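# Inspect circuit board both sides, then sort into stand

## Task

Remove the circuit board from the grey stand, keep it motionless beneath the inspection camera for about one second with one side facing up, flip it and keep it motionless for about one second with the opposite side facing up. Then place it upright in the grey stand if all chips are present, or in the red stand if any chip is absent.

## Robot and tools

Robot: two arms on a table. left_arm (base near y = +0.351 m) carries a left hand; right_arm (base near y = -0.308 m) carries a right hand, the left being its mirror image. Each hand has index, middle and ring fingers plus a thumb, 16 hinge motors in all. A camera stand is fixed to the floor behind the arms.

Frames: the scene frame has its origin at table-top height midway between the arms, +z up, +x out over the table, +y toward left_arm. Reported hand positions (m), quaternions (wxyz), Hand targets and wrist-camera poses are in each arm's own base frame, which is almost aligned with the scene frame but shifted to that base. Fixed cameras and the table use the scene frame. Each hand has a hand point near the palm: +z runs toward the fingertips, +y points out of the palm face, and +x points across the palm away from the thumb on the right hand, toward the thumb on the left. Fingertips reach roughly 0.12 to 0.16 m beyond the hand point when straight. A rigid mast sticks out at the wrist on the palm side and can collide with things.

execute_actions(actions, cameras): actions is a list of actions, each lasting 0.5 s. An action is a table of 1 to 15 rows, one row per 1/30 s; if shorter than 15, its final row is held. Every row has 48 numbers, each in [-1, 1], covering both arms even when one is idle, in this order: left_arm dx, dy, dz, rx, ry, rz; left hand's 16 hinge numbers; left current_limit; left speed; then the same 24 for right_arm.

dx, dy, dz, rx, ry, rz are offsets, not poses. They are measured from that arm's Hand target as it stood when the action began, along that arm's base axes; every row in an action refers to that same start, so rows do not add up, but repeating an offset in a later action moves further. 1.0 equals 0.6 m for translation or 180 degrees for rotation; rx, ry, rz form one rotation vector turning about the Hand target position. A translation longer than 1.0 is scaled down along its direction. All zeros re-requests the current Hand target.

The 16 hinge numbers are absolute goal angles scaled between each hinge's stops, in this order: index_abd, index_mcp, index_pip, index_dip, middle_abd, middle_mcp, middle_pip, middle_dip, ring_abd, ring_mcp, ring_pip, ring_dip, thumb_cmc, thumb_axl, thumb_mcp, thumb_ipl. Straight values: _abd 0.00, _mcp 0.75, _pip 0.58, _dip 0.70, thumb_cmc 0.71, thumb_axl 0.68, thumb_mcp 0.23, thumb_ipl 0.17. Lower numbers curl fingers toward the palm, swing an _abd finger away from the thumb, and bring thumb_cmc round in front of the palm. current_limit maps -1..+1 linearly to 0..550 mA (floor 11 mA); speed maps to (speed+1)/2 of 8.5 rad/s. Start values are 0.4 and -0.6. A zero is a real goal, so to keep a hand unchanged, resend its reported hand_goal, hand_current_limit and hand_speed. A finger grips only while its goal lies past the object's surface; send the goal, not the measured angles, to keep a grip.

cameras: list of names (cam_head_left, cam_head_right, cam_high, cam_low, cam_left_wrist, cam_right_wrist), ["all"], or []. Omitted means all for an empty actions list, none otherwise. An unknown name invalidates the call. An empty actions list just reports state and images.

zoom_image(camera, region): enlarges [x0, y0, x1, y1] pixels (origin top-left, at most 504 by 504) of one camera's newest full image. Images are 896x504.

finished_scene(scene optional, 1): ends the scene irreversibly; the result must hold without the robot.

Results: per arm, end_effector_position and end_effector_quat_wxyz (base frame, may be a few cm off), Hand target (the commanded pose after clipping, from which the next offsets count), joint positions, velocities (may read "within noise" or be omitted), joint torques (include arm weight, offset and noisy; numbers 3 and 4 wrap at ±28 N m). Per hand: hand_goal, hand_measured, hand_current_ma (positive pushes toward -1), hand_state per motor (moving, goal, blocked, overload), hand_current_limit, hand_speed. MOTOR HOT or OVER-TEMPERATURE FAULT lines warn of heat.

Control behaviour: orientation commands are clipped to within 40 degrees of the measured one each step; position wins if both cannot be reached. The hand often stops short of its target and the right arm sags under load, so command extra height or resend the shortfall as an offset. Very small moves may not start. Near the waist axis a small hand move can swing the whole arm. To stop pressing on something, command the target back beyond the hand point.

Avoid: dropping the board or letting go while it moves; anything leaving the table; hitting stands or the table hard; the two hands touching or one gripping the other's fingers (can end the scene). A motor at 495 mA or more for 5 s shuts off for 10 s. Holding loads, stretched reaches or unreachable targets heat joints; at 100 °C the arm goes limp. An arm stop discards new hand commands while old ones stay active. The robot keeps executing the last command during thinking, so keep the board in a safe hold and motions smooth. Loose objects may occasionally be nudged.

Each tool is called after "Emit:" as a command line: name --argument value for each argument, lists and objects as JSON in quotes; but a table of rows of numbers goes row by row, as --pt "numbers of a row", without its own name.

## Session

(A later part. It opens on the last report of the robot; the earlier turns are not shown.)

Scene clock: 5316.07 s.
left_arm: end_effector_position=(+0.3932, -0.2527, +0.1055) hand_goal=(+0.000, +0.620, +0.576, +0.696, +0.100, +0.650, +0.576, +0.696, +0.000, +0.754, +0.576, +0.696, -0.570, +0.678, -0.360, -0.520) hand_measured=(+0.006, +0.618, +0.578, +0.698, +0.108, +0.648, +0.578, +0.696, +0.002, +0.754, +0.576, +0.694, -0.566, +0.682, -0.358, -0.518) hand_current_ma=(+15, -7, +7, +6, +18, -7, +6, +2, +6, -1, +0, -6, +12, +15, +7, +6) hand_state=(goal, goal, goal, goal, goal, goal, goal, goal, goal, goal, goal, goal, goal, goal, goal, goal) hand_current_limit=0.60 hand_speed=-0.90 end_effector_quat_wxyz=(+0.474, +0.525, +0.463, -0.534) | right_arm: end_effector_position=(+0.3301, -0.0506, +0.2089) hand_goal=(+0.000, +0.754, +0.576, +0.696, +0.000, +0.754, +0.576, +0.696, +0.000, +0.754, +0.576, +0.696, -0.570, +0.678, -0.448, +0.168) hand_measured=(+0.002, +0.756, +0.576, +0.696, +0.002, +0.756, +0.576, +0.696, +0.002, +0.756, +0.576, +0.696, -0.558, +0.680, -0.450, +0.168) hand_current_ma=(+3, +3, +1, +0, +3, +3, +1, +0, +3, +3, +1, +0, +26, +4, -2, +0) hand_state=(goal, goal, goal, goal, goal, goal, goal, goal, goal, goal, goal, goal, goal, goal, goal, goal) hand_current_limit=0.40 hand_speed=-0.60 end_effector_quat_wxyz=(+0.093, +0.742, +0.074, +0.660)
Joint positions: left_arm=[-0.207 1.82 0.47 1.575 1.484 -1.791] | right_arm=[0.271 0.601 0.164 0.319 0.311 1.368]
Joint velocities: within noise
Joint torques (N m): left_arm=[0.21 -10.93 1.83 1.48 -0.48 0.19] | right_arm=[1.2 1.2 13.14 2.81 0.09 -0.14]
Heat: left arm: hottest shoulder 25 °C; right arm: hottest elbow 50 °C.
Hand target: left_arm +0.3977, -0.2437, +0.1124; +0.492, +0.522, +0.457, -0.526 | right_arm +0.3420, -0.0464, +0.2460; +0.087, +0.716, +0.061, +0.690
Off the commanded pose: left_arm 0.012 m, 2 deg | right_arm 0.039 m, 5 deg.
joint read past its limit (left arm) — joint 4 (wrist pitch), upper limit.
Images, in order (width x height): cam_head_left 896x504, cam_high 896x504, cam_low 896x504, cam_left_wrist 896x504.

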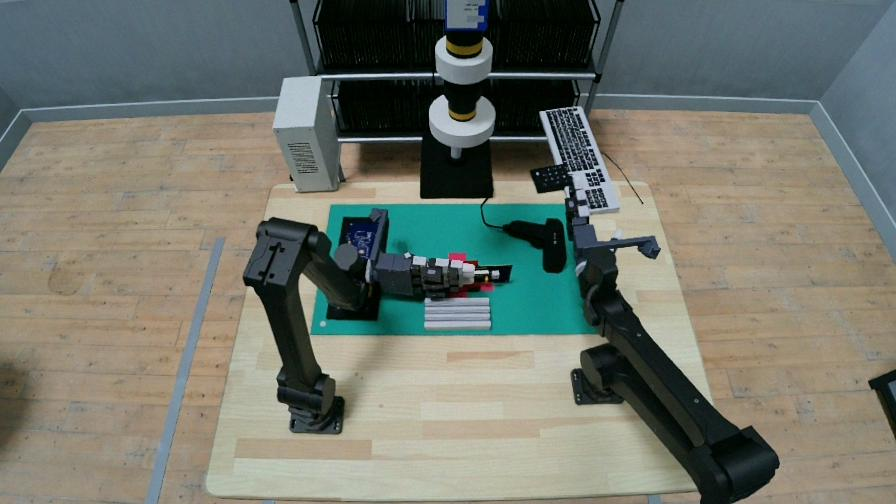

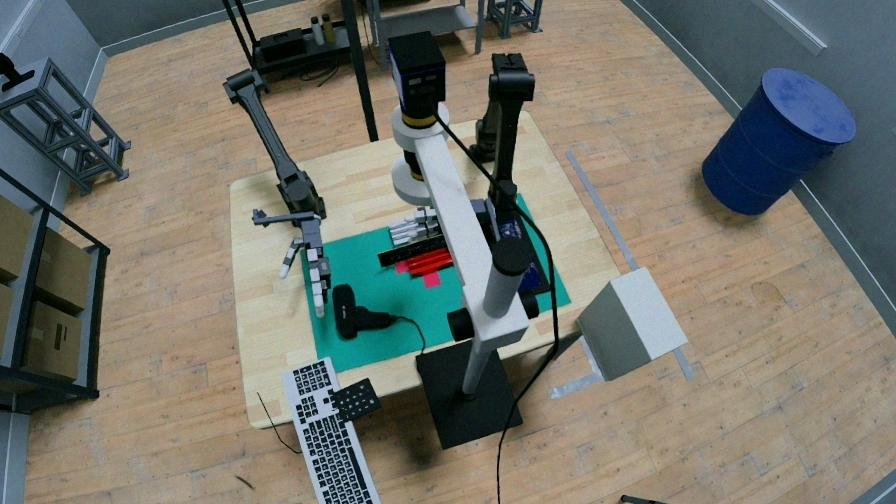

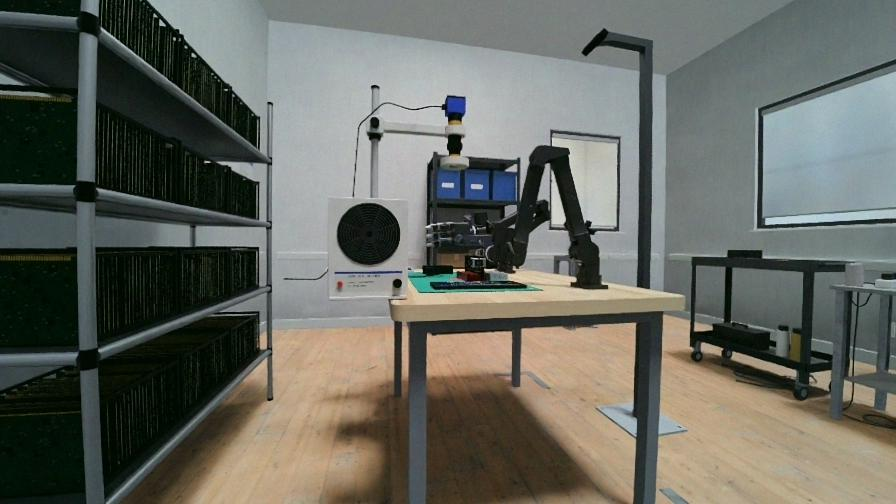

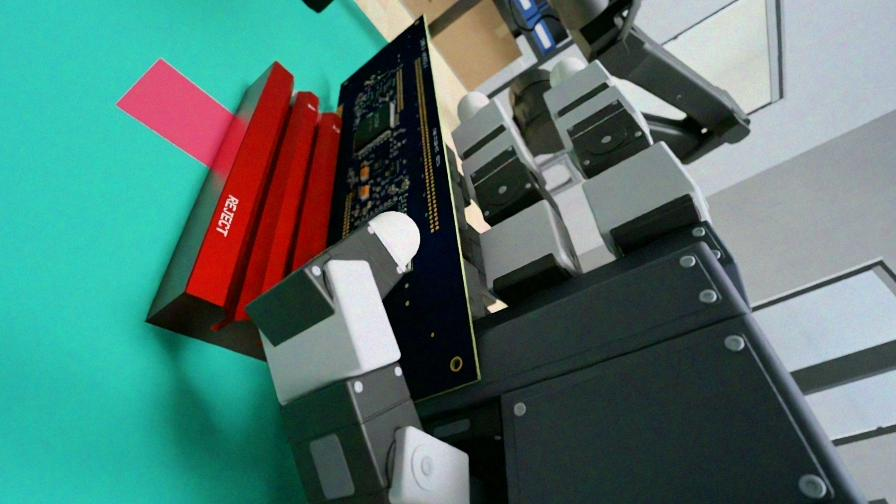

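Emit:
execute_actions --actions '[[[0,0,0,0,0,0, 0,0.68,0.576,0.696,0.1,0.70,0.576,0.696,0,0.754,0.576,0.696,-0.571,0.678,-0.25,-0.54,0.6,-0.8, 0,0,0,0,0,0,0,0.754,0.576,0.696,0,0.754,0.576,0.696,0,0.754,0.576,0.696,-0.571,0.678,-0.449,0.168,0.4,-0.6]],[[0,0,0,0,0,0, 0,0.74,0.576,0.696,0.05,0.74,0.576,0.696,0,0.754,0.576,0.696,-0.571,0.678,0.0,-0.589,0.6,-0.75, 0,0,0,0,0,0,0,0.754,0.576,0.696,0,0.754,0.576,0.696,0,0.754,0.576,0.696,-0.571,0.678,-0.449,0.168,0.4,-0.6]]]' --cameras '["cam_left_wrist", "cam_low", "cam_high", "cam_head_left"]'

Emit:
zoom_image --camera "cam_low" --region '[455, 248, 491, 284]'

Emit:
zoom_image --camera "cam_high" --region '[374, 230, 454, 285]'

Emit:
zoom_image --camera "cam_head_left" --region '[400, 240, 520, 310]'

Scene clock: 5346.40 s.
left_arm: end_effector_position=(+0.3932, -0.2527, +0.1055) hand_goal=(+0.000, +0.740, +0.576, +0.696, +0.050, +0.740, +0.576, +0.696, +0.000, +0.754, +0.576, +0.696, -0.570, +0.678, +0.000, -0.588) hand_measured=(+0.006, +0.738, +0.578, +0.698, +0.062, +0.738, +0.578, +0.696, +0.002, +0.754, +0.576, +0.694, -0.566, +0.682, -0.002, -0.586) hand_current_ma=(+15, -7, +6, +6, +34, -8, +6, +2, +6, -1, +0, -6, +12, +15, -6, +6) hand_state=(goal, goal, goal, goal, goal, goal, goal, goal, goal, goal, goal, goal, goal, goal, goal, goal) hand_current_limit=0.60 hand_speed=-0.75 end_effector_quat_wxyz=(+0.474, +0.525, +0.463, -0.534) | right_arm: end_effector_position=(+0.3301, -0.0506, +0.2089) hand_goal=(+0.000, +0.754, +0.576, +0.696, +0.000, +0.754, +0.576, +0.696, +0.000, +0.754, +0.576, +0.696, -0.570, +0.678, -0.448, +0.168) hand_measured=(+0.002, +0.756, +0.576, +0.696, +0.002, +0.756, +0.576, +0.696, +0.002, +0.756, +0.576, +0.696, -0.558, +0.680, -0.450, +0.168) hand_current_ma=(+3, +3, +1, +0, +3, +3, +1, +0, +3, +3, +1, +0, +26, +4, -2, +0) hand_state=(goal, goal, goal, goal, goal, goal, goal, goal, goal, goal, goal, goal, goal, goal, goal, goal) hand_current_limit=0.40 hand_speed=-0.60 end_effector_quat_wxyz=(+0.093, +0.742, +0.074, +0.660)
Joint positions: left_arm=[-0.207 1.82 0.47 1.575 1.484 -1.791] | right_arm=[0.271 0.601 0.164 0.319 0.311 1.368]
Joint torques (N m): left_arm=[0.21 -10.93 1.83 1.47 -0.43 0.17] | right_arm=[1.14 1.32 12.9 3.03 0.12 -0.13]
Heat: left arm: hottest shoulder 25 °C; right arm: hottest elbow 50 °C.
Hand target: left_arm +0.3977, -0.2437, +0.1124; +0.492, +0.522, +0.457, -0.526 | right_arm +0.3420, -0.0464, +0.2460; +0.087, +0.716, +0.061, +0.690
Off the commanded pose: left_arm 0.012 m, 2 deg | right_arm 0.039 m, 5 deg.
joint read past its limit (left arm) — joint 4 (wrist pitch), upper limit.
joint sent to its limit (left arm) — joint 4 (wrist pitch), upper limit. The joint targets are off in position, not in orientation.
Images, in order (width x height): cam_head_left 896x504, cam_high 896x504, cam_low 896x504, cam_left_wrist 896x504.

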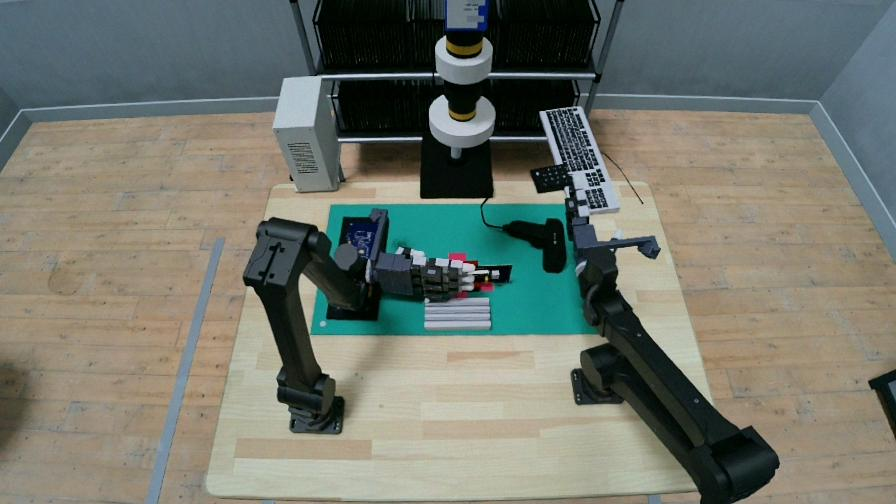

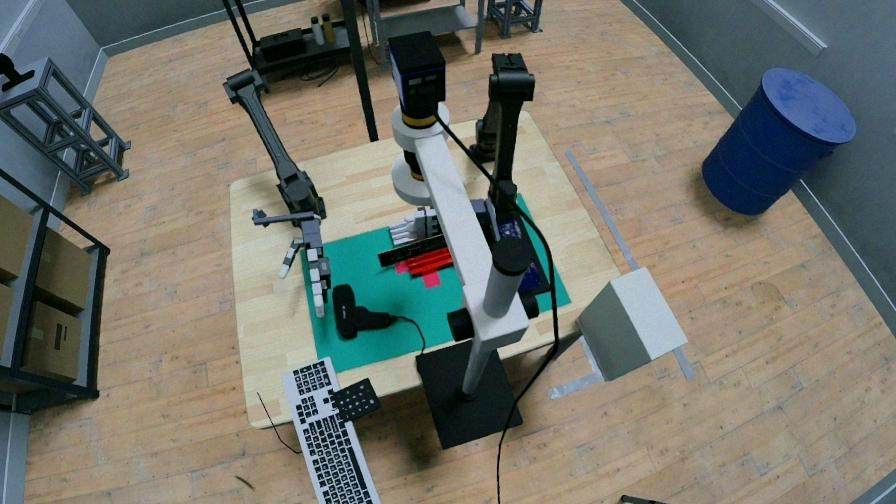

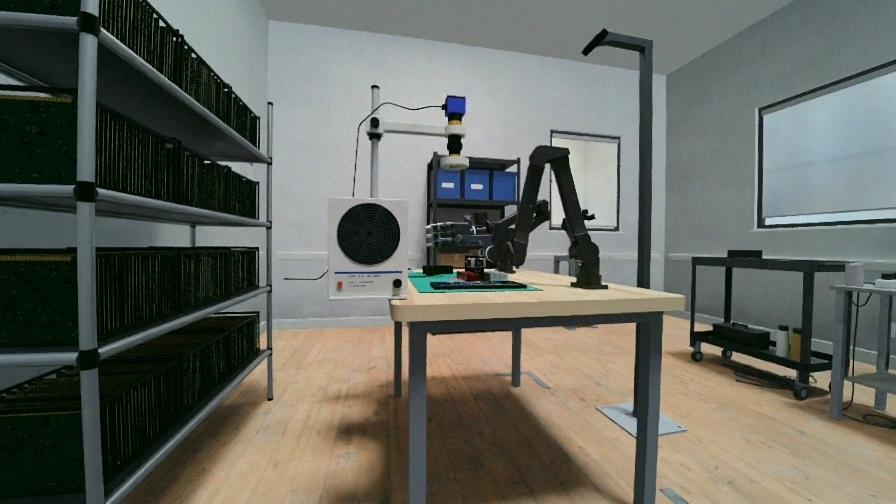

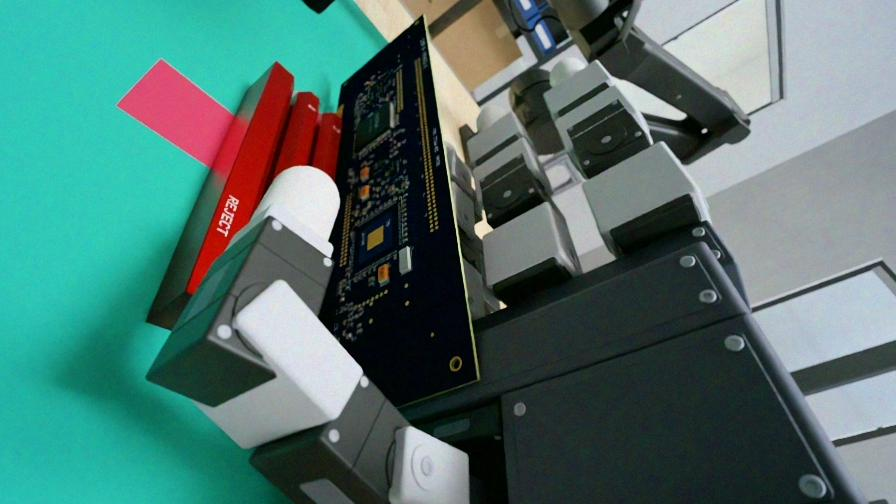

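Scaled by 14.000 from the camera's 896x504 image, which has a finer 1280x720 frame.

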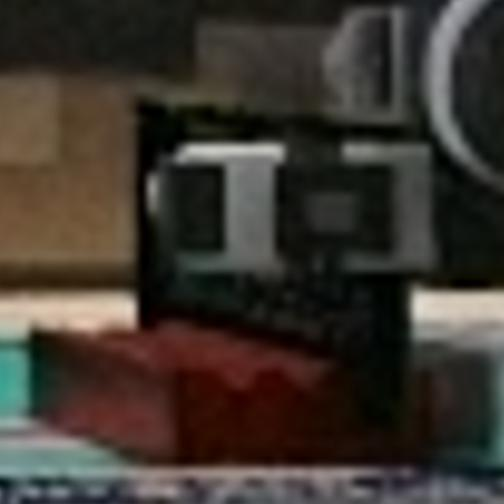

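Scaled by 6.300 from the camera's 896x504 image, which has a finer 1280x720 frame.

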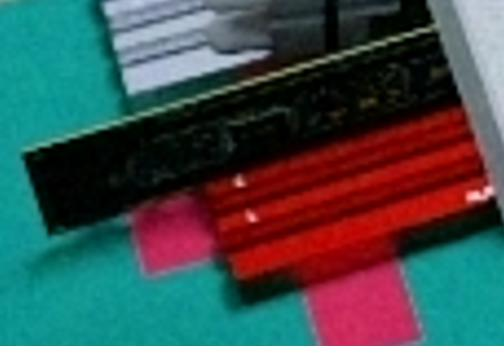

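Scaled by 4.200 from the camera's 896x504 image, which has a finer 1280x720 frame.

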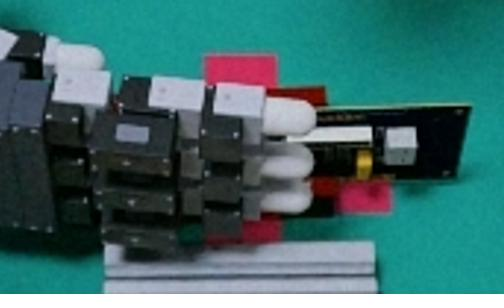

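Emit:
execute_actions --actions '[[[-0.017,0,0.005,0,0,0, 0,0.754,0.576,0.696,0,0.754,0.576,0.696,0,0.754,0.576,0.696,-0.571,0.678,0.0,-0.589,0.4,-0.75, 0,0,0,0,0,0,0,0.754,0.576,0.696,0,0.754,0.576,0.696,0,0.754,0.576,0.696,-0.571,0.678,-0.449,0.168,0.4,-0.6]]]' --cameras '["cam_left_wrist", "cam_low", "cam_head_left"]'

Emit:
zoom_image --camera "cam_low" --region '[455, 248, 491, 284]'

Emit:
zoom_image --camera "cam_head_left" --region '[400, 240, 520, 310]'

Scene clock: 5357.90 s.
left_arm: end_effector_position=(+0.3849, -0.2498, +0.1084) hand_goal=(+0.000, +0.754, +0.576, +0.696, +0.000, +0.754, +0.576, +0.696, +0.000, +0.754, +0.576, +0.696, -0.570, +0.678, +0.000, -0.588) hand_measured=(+0.006, +0.752, +0.578, +0.698, +0.012, +0.752, +0.578, +0.696, +0.002, +0.754, +0.576, +0.694, -0.566, +0.682, -0.002, -0.586) hand_current_ma=(+15, -6, +6, +6, +34, -7, +6, +2, +6, -1, +0, -6, +12, +15, -6, +6) hand_state=(goal, goal, goal, goal, goal, goal, goal, goal, goal, goal, goal, goal, goal, goal, goal, goal) hand_current_limit=0.40 hand_speed=-0.75 end_effector_quat_wxyz=(+0.476, +0.524, +0.465, -0.532) | right_arm: end_effector_position=(+0.3301, -0.0506, +0.2089) hand_goal=(+0.000, +0.754, +0.576, +0.696, +0.000, +0.754, +0.576, +0.696, +0.000, +0.754, +0.576, +0.696, -0.570, +0.678, -0.448, +0.168) hand_measured=(+0.002, +0.756, +0.576, +0.696, +0.002, +0.756, +0.576, +0.696, +0.002, +0.756, +0.576, +0.696, -0.558, +0.680, -0.450, +0.168) hand_current_ma=(+3, +3, +1, +0, +3, +3, +1, +0, +3, +3, +1, +0, +26, +4, -2, +0) hand_state=(goal, goal, goal, goal, goal, goal, goal, goal, goal, goal, goal, goal, goal, goal, goal, goal) hand_current_limit=0.40 hand_speed=-0.60 end_effector_quat_wxyz=(+0.093, +0.742, +0.074, +0.660)
Joint positions: left_arm=[-0.205 1.797 0.443 1.575 1.479 -1.787] | right_arm=[0.271 0.601 0.164 0.319 0.311 1.368]
Joint torques (N m): left_arm=[-0.32 -10.64 1.78 1.47 -0.47 0.18] | right_arm=[1.2 1.2 12.94 2.82 0.14 -0.12]
Heat: left arm: hottest shoulder 25 °C; right arm: hottest elbow 50 °C.
Hand target: left_arm +0.3875, -0.2437, +0.1154; +0.492, +0.522, +0.457, -0.526 | right_arm +0.3420, -0.0464, +0.2460; +0.087, +0.716, +0.061, +0.690
Off the commanded pose: left_arm 0.010 m, 2 deg | right_arm 0.039 m, 5 deg.
joint read past its limit (left arm) — joint 4 (wrist pitch), upper limit.
joint sent to its limit (left arm) — joint 4 (wrist pitch), upper limit. The joint targets are off in position, not in orientation.
Images, in order (width x height): cam_head_left 896x504, cam_low 896x504, cam_left_wrist 896x504.

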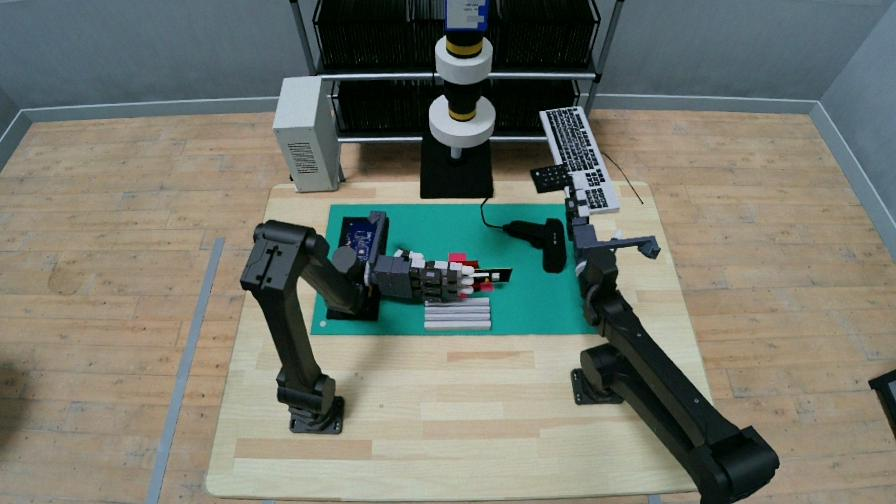

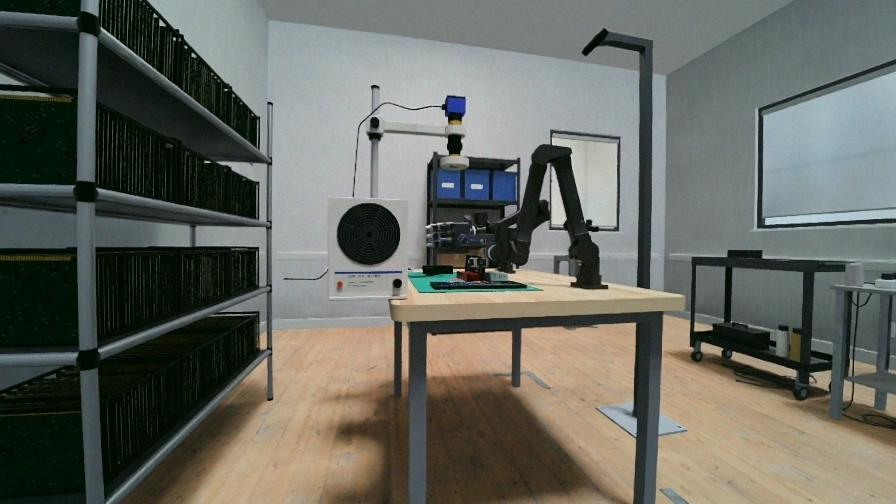

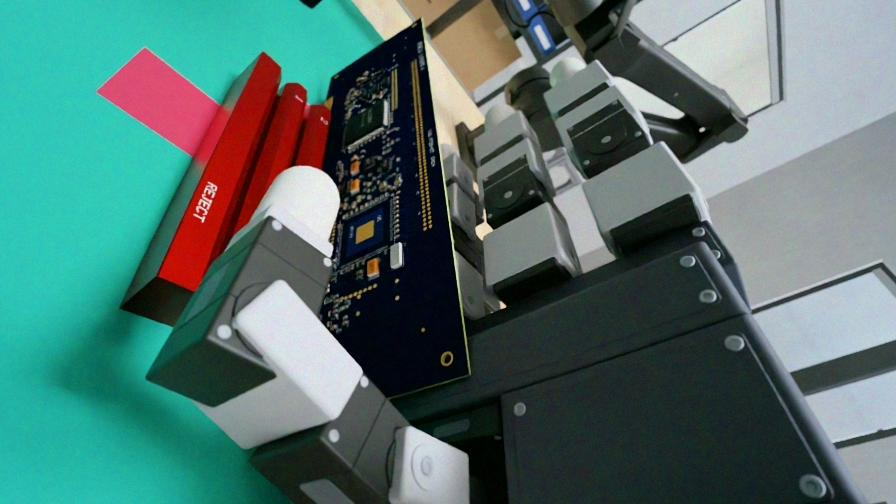

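Scaled by 14.000 from the camera's 896x504 image, which has a finer 1280x720 frame.

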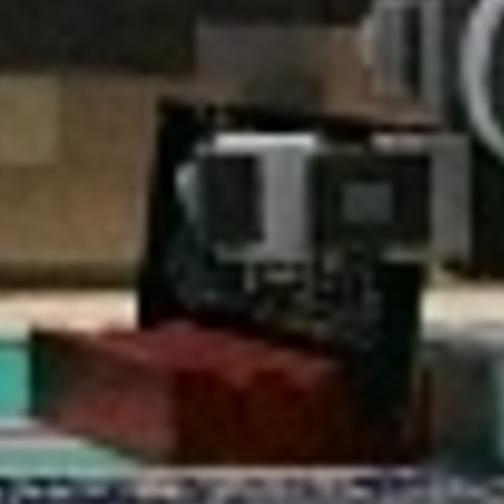

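Scaled by 4.200 from the camera's 896x504 image, which has a finer 1280x720 frame.

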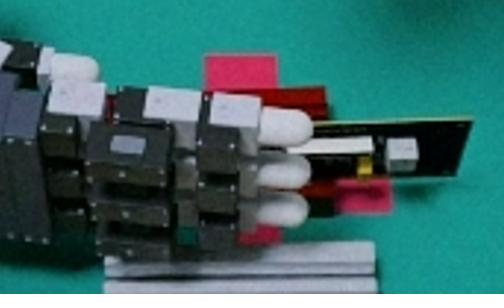

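Emit:
execute_actions --actions '[[[0,0,0.015,0,0,0, 0,0.754,0.576,0.696,0,0.754,0.576,0.696,0,0.754,0.576,0.696,-0.571,0.678,0.0,-0.589,0.4,-0.75, 0,0,0,0,0,0,0,0.754,0.576,0.696,0,0.754,0.576,0.696,0,0.754,0.576,0.696,-0.571,0.678,-0.449,0.168,0.4,-0.6],[0,0,0.03,0,0,0, 0,0.754,0.576,0.696,0,0.754,0.576,0.696,0,0.754,0.576,0.696,-0.571,0.678,0.0,-0.589,0.4,-0.75, 0,0,0,0,0,0,0,0.754,0.576,0.696,0,0.754,0.576,0.696,0,0.754,0.576,0.696,-0.571,0.678,-0.449,0.168,0.4,-0.6]]]' --cameras '["cam_left_wrist", "cam_low", "cam_head_left"]'

Emit:
zoom_image --camera "cam_low" --region '[455, 248, 491, 284]'

Scene clock: 5373.40 s.
left_arm: end_effector_position=(+0.3848, -0.2499, +0.1300) hand_goal=(+0.000, +0.754, +0.576, +0.696, +0.000, +0.754, +0.576, +0.696, +0.000, +0.754, +0.576, +0.696, -0.570, +0.678, +0.000, -0.588) hand_measured=(+0.006, +0.752, +0.578, +0.698, +0.012, +0.752, +0.578, +0.696, +0.002, +0.754, +0.576, +0.694, -0.566, +0.682, -0.002, -0.586) hand_current_ma=(+15, -6, +6, +6, +33, -6, +6, +2, +6, -1, +0, -6, +14, +15, -6, +6) hand_state=(goal, goal, goal, goal, goal, goal, goal, goal, goal, goal, goal, goal, goal, goal, goal, goal) hand_current_limit=0.40 hand_speed=-0.75 end_effector_quat_wxyz=(+0.484, +0.528, +0.456, -0.528) | right_arm: end_effector_position=(+0.3301, -0.0506, +0.2089) hand_goal=(+0.000, +0.754, +0.576, +0.696, +0.000, +0.754, +0.576, +0.696, +0.000, +0.754, +0.576, +0.696, -0.570, +0.678, -0.448, +0.168) hand_measured=(+0.002, +0.756, +0.576, +0.696, +0.002, +0.756, +0.576, +0.696, +0.002, +0.756, +0.576, +0.696, -0.558, +0.680, -0.450, +0.168) hand_current_ma=(+3, +3, +1, +0, +3, +3, +1, +0, +3, +3, +1, +0, +26, +4, -2, +0) hand_state=(goal, goal, goal, goal, goal, goal, goal, goal, goal, goal, goal, goal, goal, goal, goal, goal) hand_current_limit=0.40 hand_speed=-0.60 end_effector_quat_wxyz=(+0.093, +0.742, +0.074, +0.660)
Joint positions: left_arm=[-0.205 1.737 0.443 1.576 1.479 -1.822] | right_arm=[0.271 0.601 0.164 0.319 0.311 1.368]
Joint torques (N m): left_arm=[-0.21 -9.82 2.39 1.44 -0.55 -0.01] | right_arm=[1.61 1.26 12.96 2.71 0.13 -0.14]
Heat: left arm: hottest shoulder 25 °C; right arm: hottest elbow 50 °C.
Hand target: left_arm +0.3875, -0.2437, +0.1334; +0.492, +0.522, +0.457, -0.526 | right_arm +0.3420, -0.0464, +0.2460; +0.087, +0.716, +0.061, +0.690
Off the commanded pose: left_arm 0.008 m, 1 deg | right_arm 0.039 m, 5 deg.
joint read past its limit (left arm) — joint 4 (wrist pitch), upper limit.
joint sent to its limit (left arm) — joint 4 (wrist pitch), upper limit. The joint targets are off in position, not in orientation.
Images, in order (width x height): cam_head_left 896x504, cam_low 896x504, cam_left_wrist 896x504.

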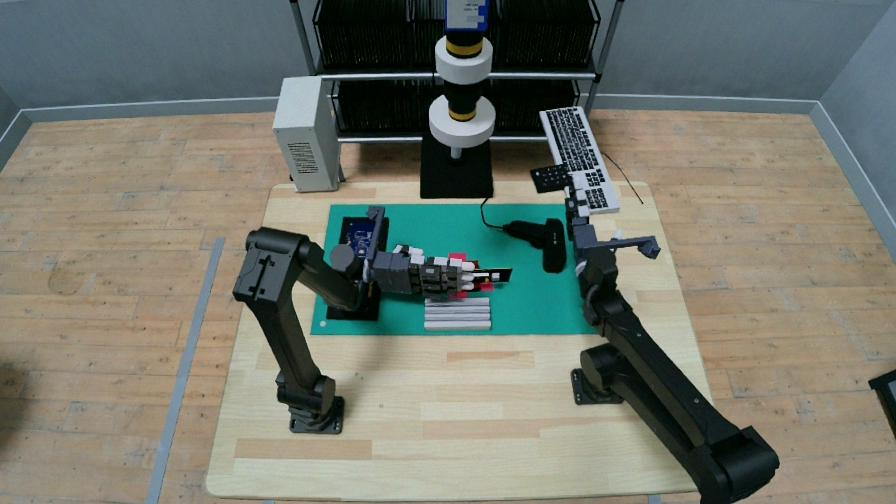

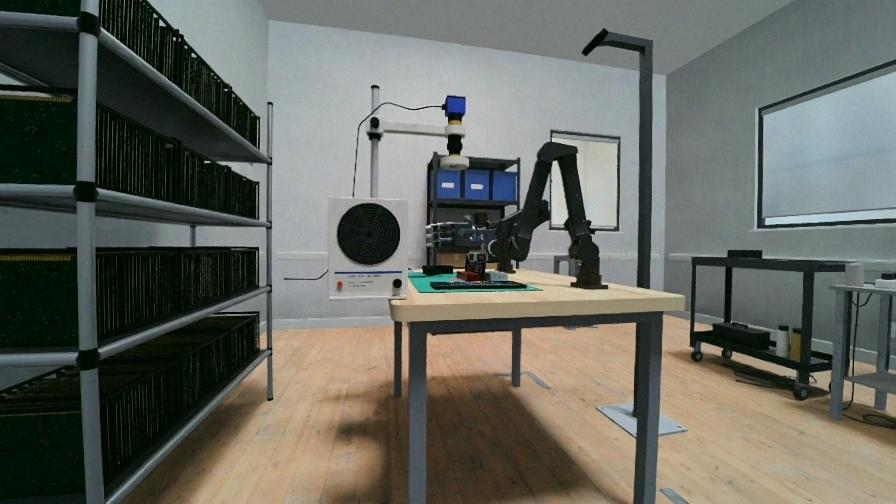

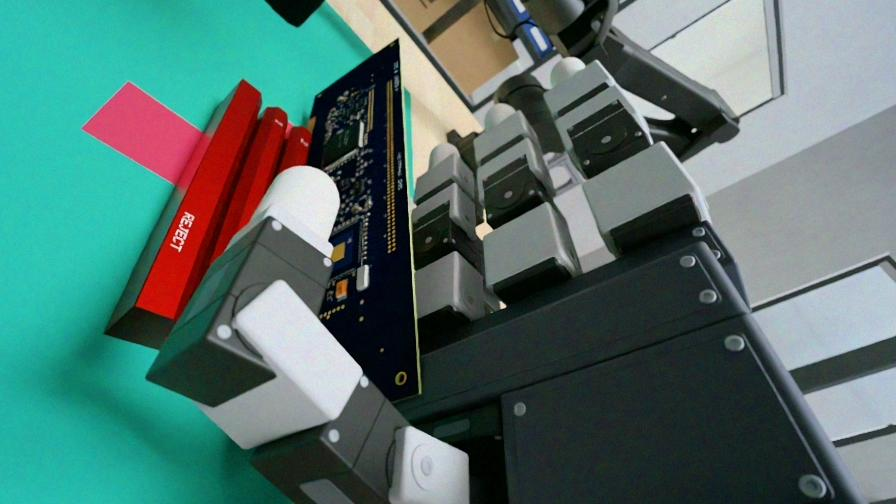

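Scaled by 14.000 from the camera's 896x504 image, which has a finer 1280x720 frame.

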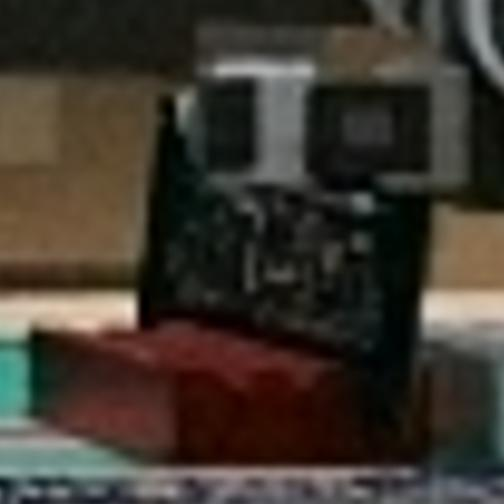

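Emit:
execute_actions --actions '[[[0,0,0,0,0,0, 0,0.754,0.576,0.696,0,0.754,0.576,0.696,0,0.754,0.576,0.696,-0.571,0.678,0.2,-0.5,0.4,-0.75, 0,0,0,0,0,0,0,0.754,0.576,0.696,0,0.754,0.576,0.696,0,0.754,0.576,0.696,-0.571,0.678,-0.449,0.168,0.4,-0.6]]]' --cameras '["cam_left_wrist", "cam_low", "cam_head_left"]'

Emit:
zoom_image --camera "cam_low" --region '[455, 248, 491, 284]'

Emit:
zoom_image --camera "cam_head_left" --region '[400, 240, 520, 310]'

Scene clock: 5382.87 s.
left_arm: end_effector_position=(+0.3848, -0.2499, +0.1298) hand_goal=(+0.000, +0.754, +0.576, +0.696, +0.000, +0.754, +0.576, +0.696, +0.000, +0.754, +0.576, +0.696, -0.570, +0.678, +0.200, -0.500) hand_measured=(+0.006, +0.752, +0.578, +0.698, +0.012, +0.752, +0.578, +0.696, +0.002, +0.754, +0.576, +0.694, -0.564, +0.682, +0.198, -0.502) hand_current_ma=(+15, -6, +6, +6, +33, -6, +6, +2, +6, -1, +0, -6, +14, +15, -6, -6) hand_state=(goal, goal, goal, goal, goal, goal, goal, goal, goal, goal, goal, goal, goal, goal, goal, goal) hand_current_limit=0.40 hand_speed=-0.75 end_effector_quat_wxyz=(+0.483, +0.528, +0.457, -0.528) | right_arm: end_effector_position=(+0.3301, -0.0506, +0.2089) hand_goal=(+0.000, +0.754, +0.576, +0.696, +0.000, +0.754, +0.576, +0.696, +0.000, +0.754, +0.576, +0.696, -0.570, +0.678, -0.448, +0.168) hand_measured=(+0.002, +0.756, +0.576, +0.696, +0.002, +0.756, +0.576, +0.696, +0.002, +0.756, +0.576, +0.696, -0.558, +0.680, -0.450, +0.168) hand_current_ma=(+3, +3, +1, +0, +3, +3, +1, +0, +3, +3, +1, +0, +26, +4, -2, +0) hand_state=(goal, goal, goal, goal, goal, goal, goal, goal, goal, goal, goal, goal, goal, goal, goal, goal) hand_current_limit=0.40 hand_speed=-0.60 end_effector_quat_wxyz=(+0.093, +0.742, +0.074, +0.660)
Joint positions: left_arm=[-0.205 1.737 0.443 1.576 1.479 -1.824] | right_arm=[0.271 0.601 0.164 0.319 0.311 1.368]
Joint torques (N m): left_arm=[-0.32 -9.82 2.39 1.44 -0.55 0] | right_arm=[0.85 1.32 12.98 2.93 0.13 -0.14]
Heat: left arm: hottest shoulder 25 °C; right arm: hottest elbow 50 °C.
Hand target: left_arm +0.3875, -0.2437, +0.1334; +0.492, +0.522, +0.457, -0.526 | right_arm +0.3420, -0.0464, +0.2460; +0.087, +0.716, +0.061, +0.690
Off the commanded pose: left_arm 0.008 m, 1 deg | right_arm 0.039 m, 5 deg.
joint read past its limit (left arm) — joint 4 (wrist pitch), upper limit.
joint sent to its limit (left arm) — joint 4 (wrist pitch), upper limit. The joint targets are off in position, not in orientation.
Images, in order (width x height): cam_head_left 896x504, cam_low 896x504, cam_left_wrist 896x504.

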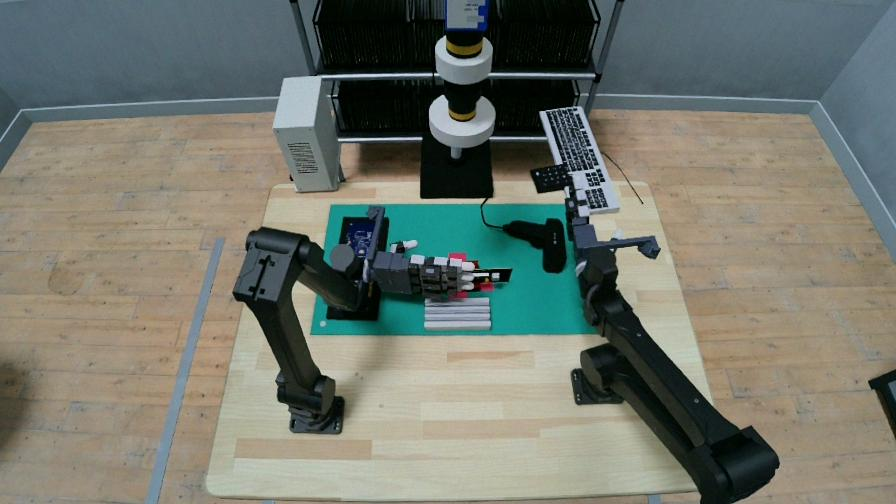

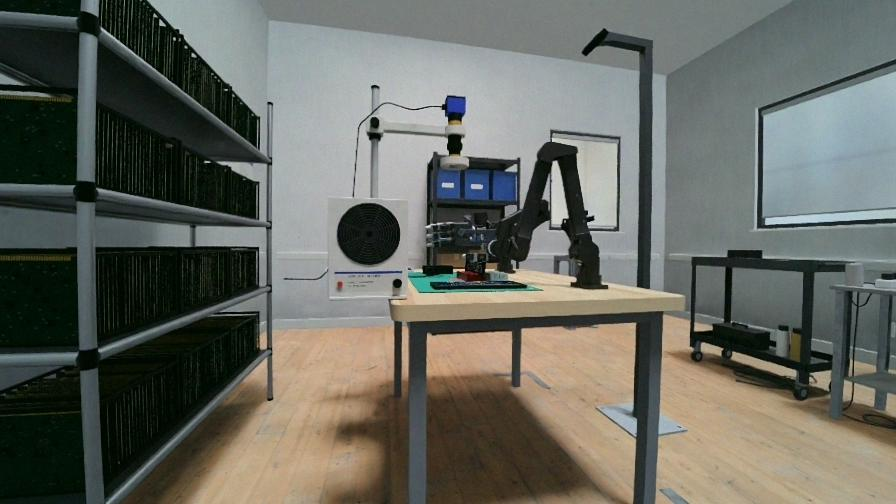

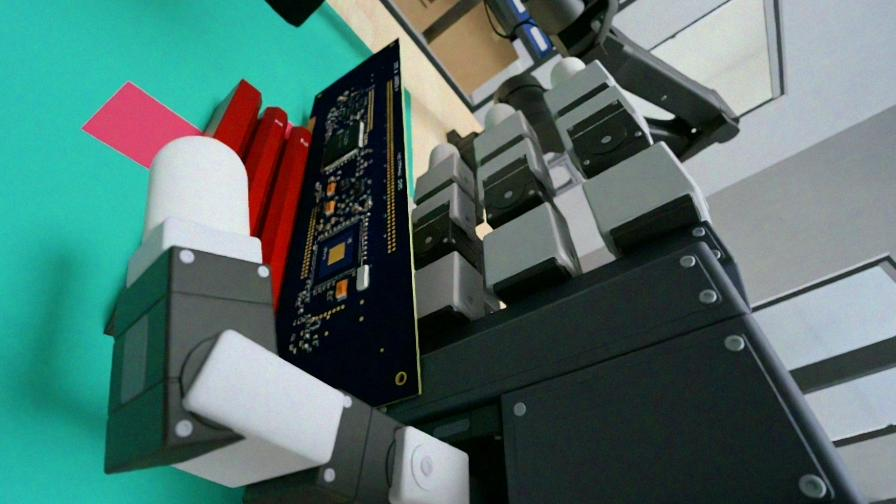

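Scaled by 14.000 from the camera's 896x504 image, which has a finer 1280x720 frame.

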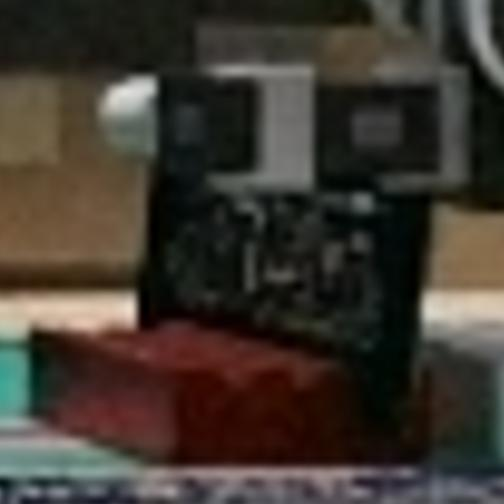

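Scaled by 4.200 from the camera's 896x504 image, which has a finer 1280x720 frame.

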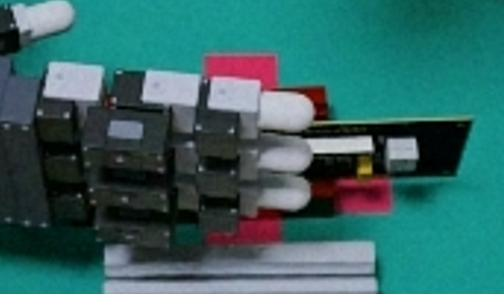

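Emit:
execute_actions --actions '[[[0,0,0.02,0,0,0, 0,0.754,0.576,0.696,0,0.754,0.576,0.696,0,0.754,0.576,0.696,-0.571,0.678,0.2,-0.5,0.4,-0.75, 0,0,0,0,0,0,0,0.754,0.576,0.696,0,0.754,0.576,0.696,0,0.754,0.576,0.696,-0.571,0.678,-0.449,0.168,0.4,-0.6],[0,0,0.04,0,0,0, 0,0.754,0.576,0.696,0,0.754,0.576,0.696,0,0.754,0.576,0.696,-0.571,0.678,0.2,-0.5,0.4,-0.75, 0,0,0,0,0,0,0,0.754,0.576,0.696,0,0.754,0.576,0.696,0,0.754,0.576,0.696,-0.571,0.678,-0.449,0.168,0.4,-0.6]],[[0,0,0.02,0,0,0, 0,0.754,0.576,0.696,0,0.754,0.576,0.696,0,0.754,0.576,0.696,-0.571,0.678,0.2,-0.5,0.4,-0.75, 0,0,0,0,0,0,0,0.754,0.576,0.696,0,0.754,0.576,0.696,0,0.754,0.576,0.696,-0.571,0.678,-0.449,0.168,0.4,-0.6],[0,0,0.04,0,0,0, 0,0.754,0.576,0.696,0,0.754,0.576,0.696,0,0.754,0.576,0.696,-0.571,0.678,0.2,-0.5,0.4,-0.75, 0,0,0,0,0,0,0,0.754,0.576,0.696,0,0.754,0.576,0.696,0,0.754,0.576,0.696,-0.571,0.678,-0.449,0.168,0.4,-0.6]]]' --cameras '["cam_left_wrist", "cam_low", "cam_head_left"]'

Emit:
zoom_image --camera "cam_low" --region '[455, 248, 491, 284]'

Emit:
zoom_image --camera "cam_head_left" --region '[400, 240, 520, 310]'

Scene clock: 5393.37 s.
left_arm: end_effector_position=(+0.3793, -0.2493, +0.1752) hand_goal=(+0.000, +0.754, +0.576, +0.696, +0.000, +0.754, +0.576, +0.696, +0.000, +0.754, +0.576, +0.696, -0.570, +0.678, +0.200, -0.500) hand_measured=(+0.006, +0.752, +0.578, +0.698, +0.012, +0.752, +0.578, +0.696, +0.002, +0.754, +0.576, +0.694, -0.564, +0.682, +0.198, -0.502) hand_current_ma=(+15, -6, +6, +6, +32, -6, +6, +2, +6, -1, +0, -6, +17, +15, -6, -6) hand_state=(goal, goal, goal, goal, goal, goal, goal, goal, goal, goal, goal, goal, goal, goal, goal, goal) hand_current_limit=0.40 hand_speed=-0.75 end_effector_quat_wxyz=(+0.484, +0.525, +0.454, -0.533) | right_arm: end_effector_position=(+0.3301, -0.0506, +0.2089) hand_goal=(+0.000, +0.754, +0.576, +0.696, +0.000, +0.754, +0.576, +0.696, +0.000, +0.754, +0.576, +0.696, -0.570, +0.678, -0.448, +0.168) hand_measured=(+0.002, +0.756, +0.576, +0.696, +0.002, +0.756, +0.576, +0.696, +0.002, +0.756, +0.576, +0.696, -0.558, +0.680, -0.450, +0.168) hand_current_ma=(+3, +3, +1, +0, +3, +3, +1, +0, +3, +3, +1, +0, +26, +4, -2, +0) hand_state=(goal, goal, goal, goal, goal, goal, goal, goal, goal, goal, goal, goal, goal, goal, goal, goal) hand_current_limit=0.40 hand_speed=-0.60 end_effector_quat_wxyz=(+0.093, +0.742, +0.074, +0.660)
Joint positions: left_arm=[-0.205 1.584 0.443 1.54 1.479 -1.943] | right_arm=[0.271 0.601 0.164 0.319 0.311 1.368]
Joint torques (N m): left_arm=[-0.03 -8.64 4.83 0.98 -0.62 0] | right_arm=[1.03 1.67 13.07 2.82 0.15 -0.1]
Heat: left arm: hottest shoulder 25 °C; right arm: hottest elbow 50 °C.
Hand target: left_arm +0.3875, -0.2437, +0.1814; +0.492, +0.522, +0.457, -0.526 | right_arm +0.3420, -0.0464, +0.2460; +0.087, +0.716, +0.061, +0.690
Off the commanded pose: left_arm 0.012 m, 1 deg | right_arm 0.039 m, 5 deg.
Images, in order (width x height): cam_head_left 896x504, cam_low 896x504, cam_left_wrist 896x504.

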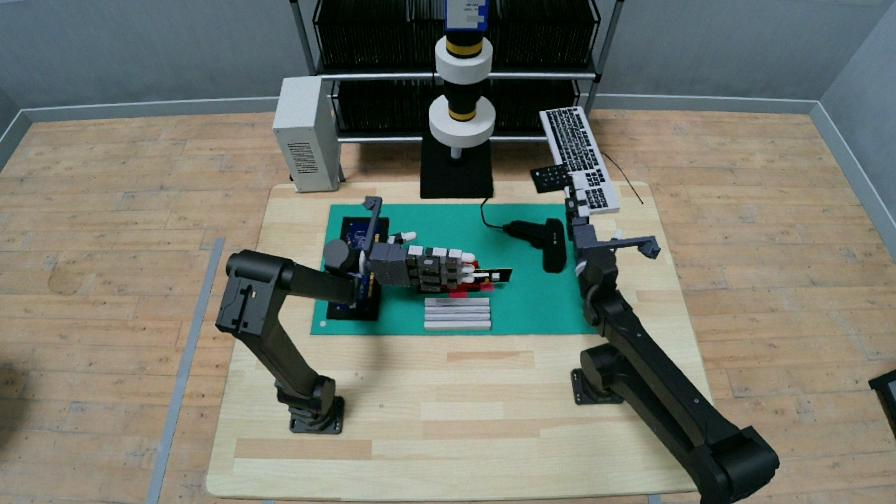

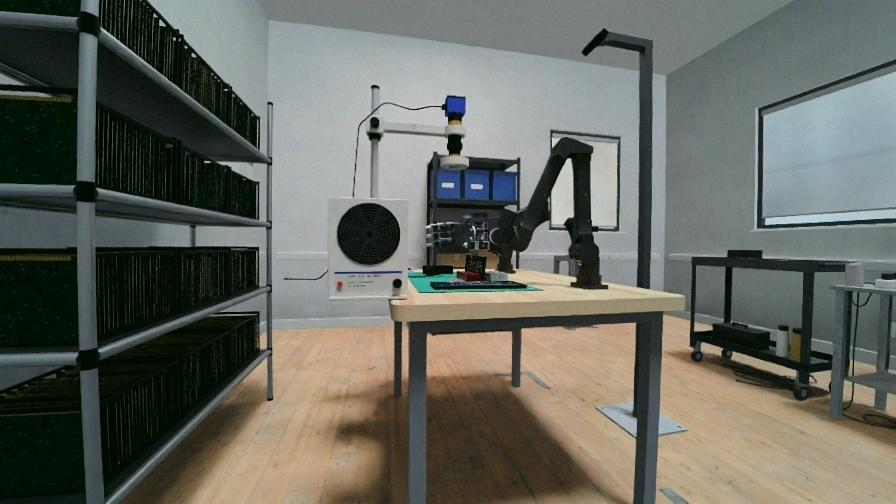

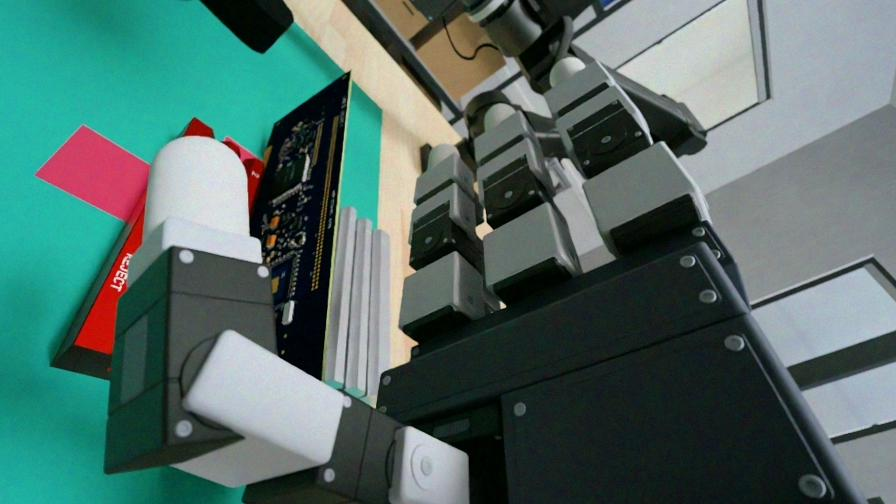

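Scaled by 14.000 from the camera's 896x504 image, which has a finer 1280x720 frame.

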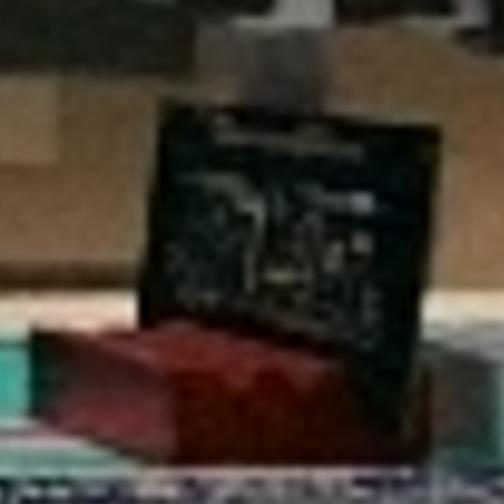

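Scaled by 4.200 from the camera's 896x504 image, which has a finer 1280x720 frame.

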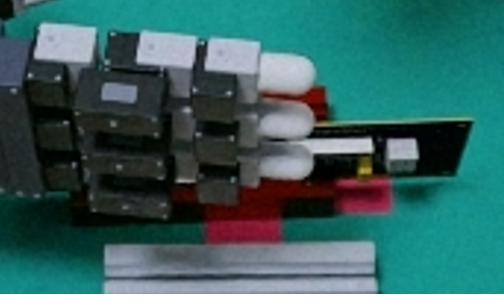

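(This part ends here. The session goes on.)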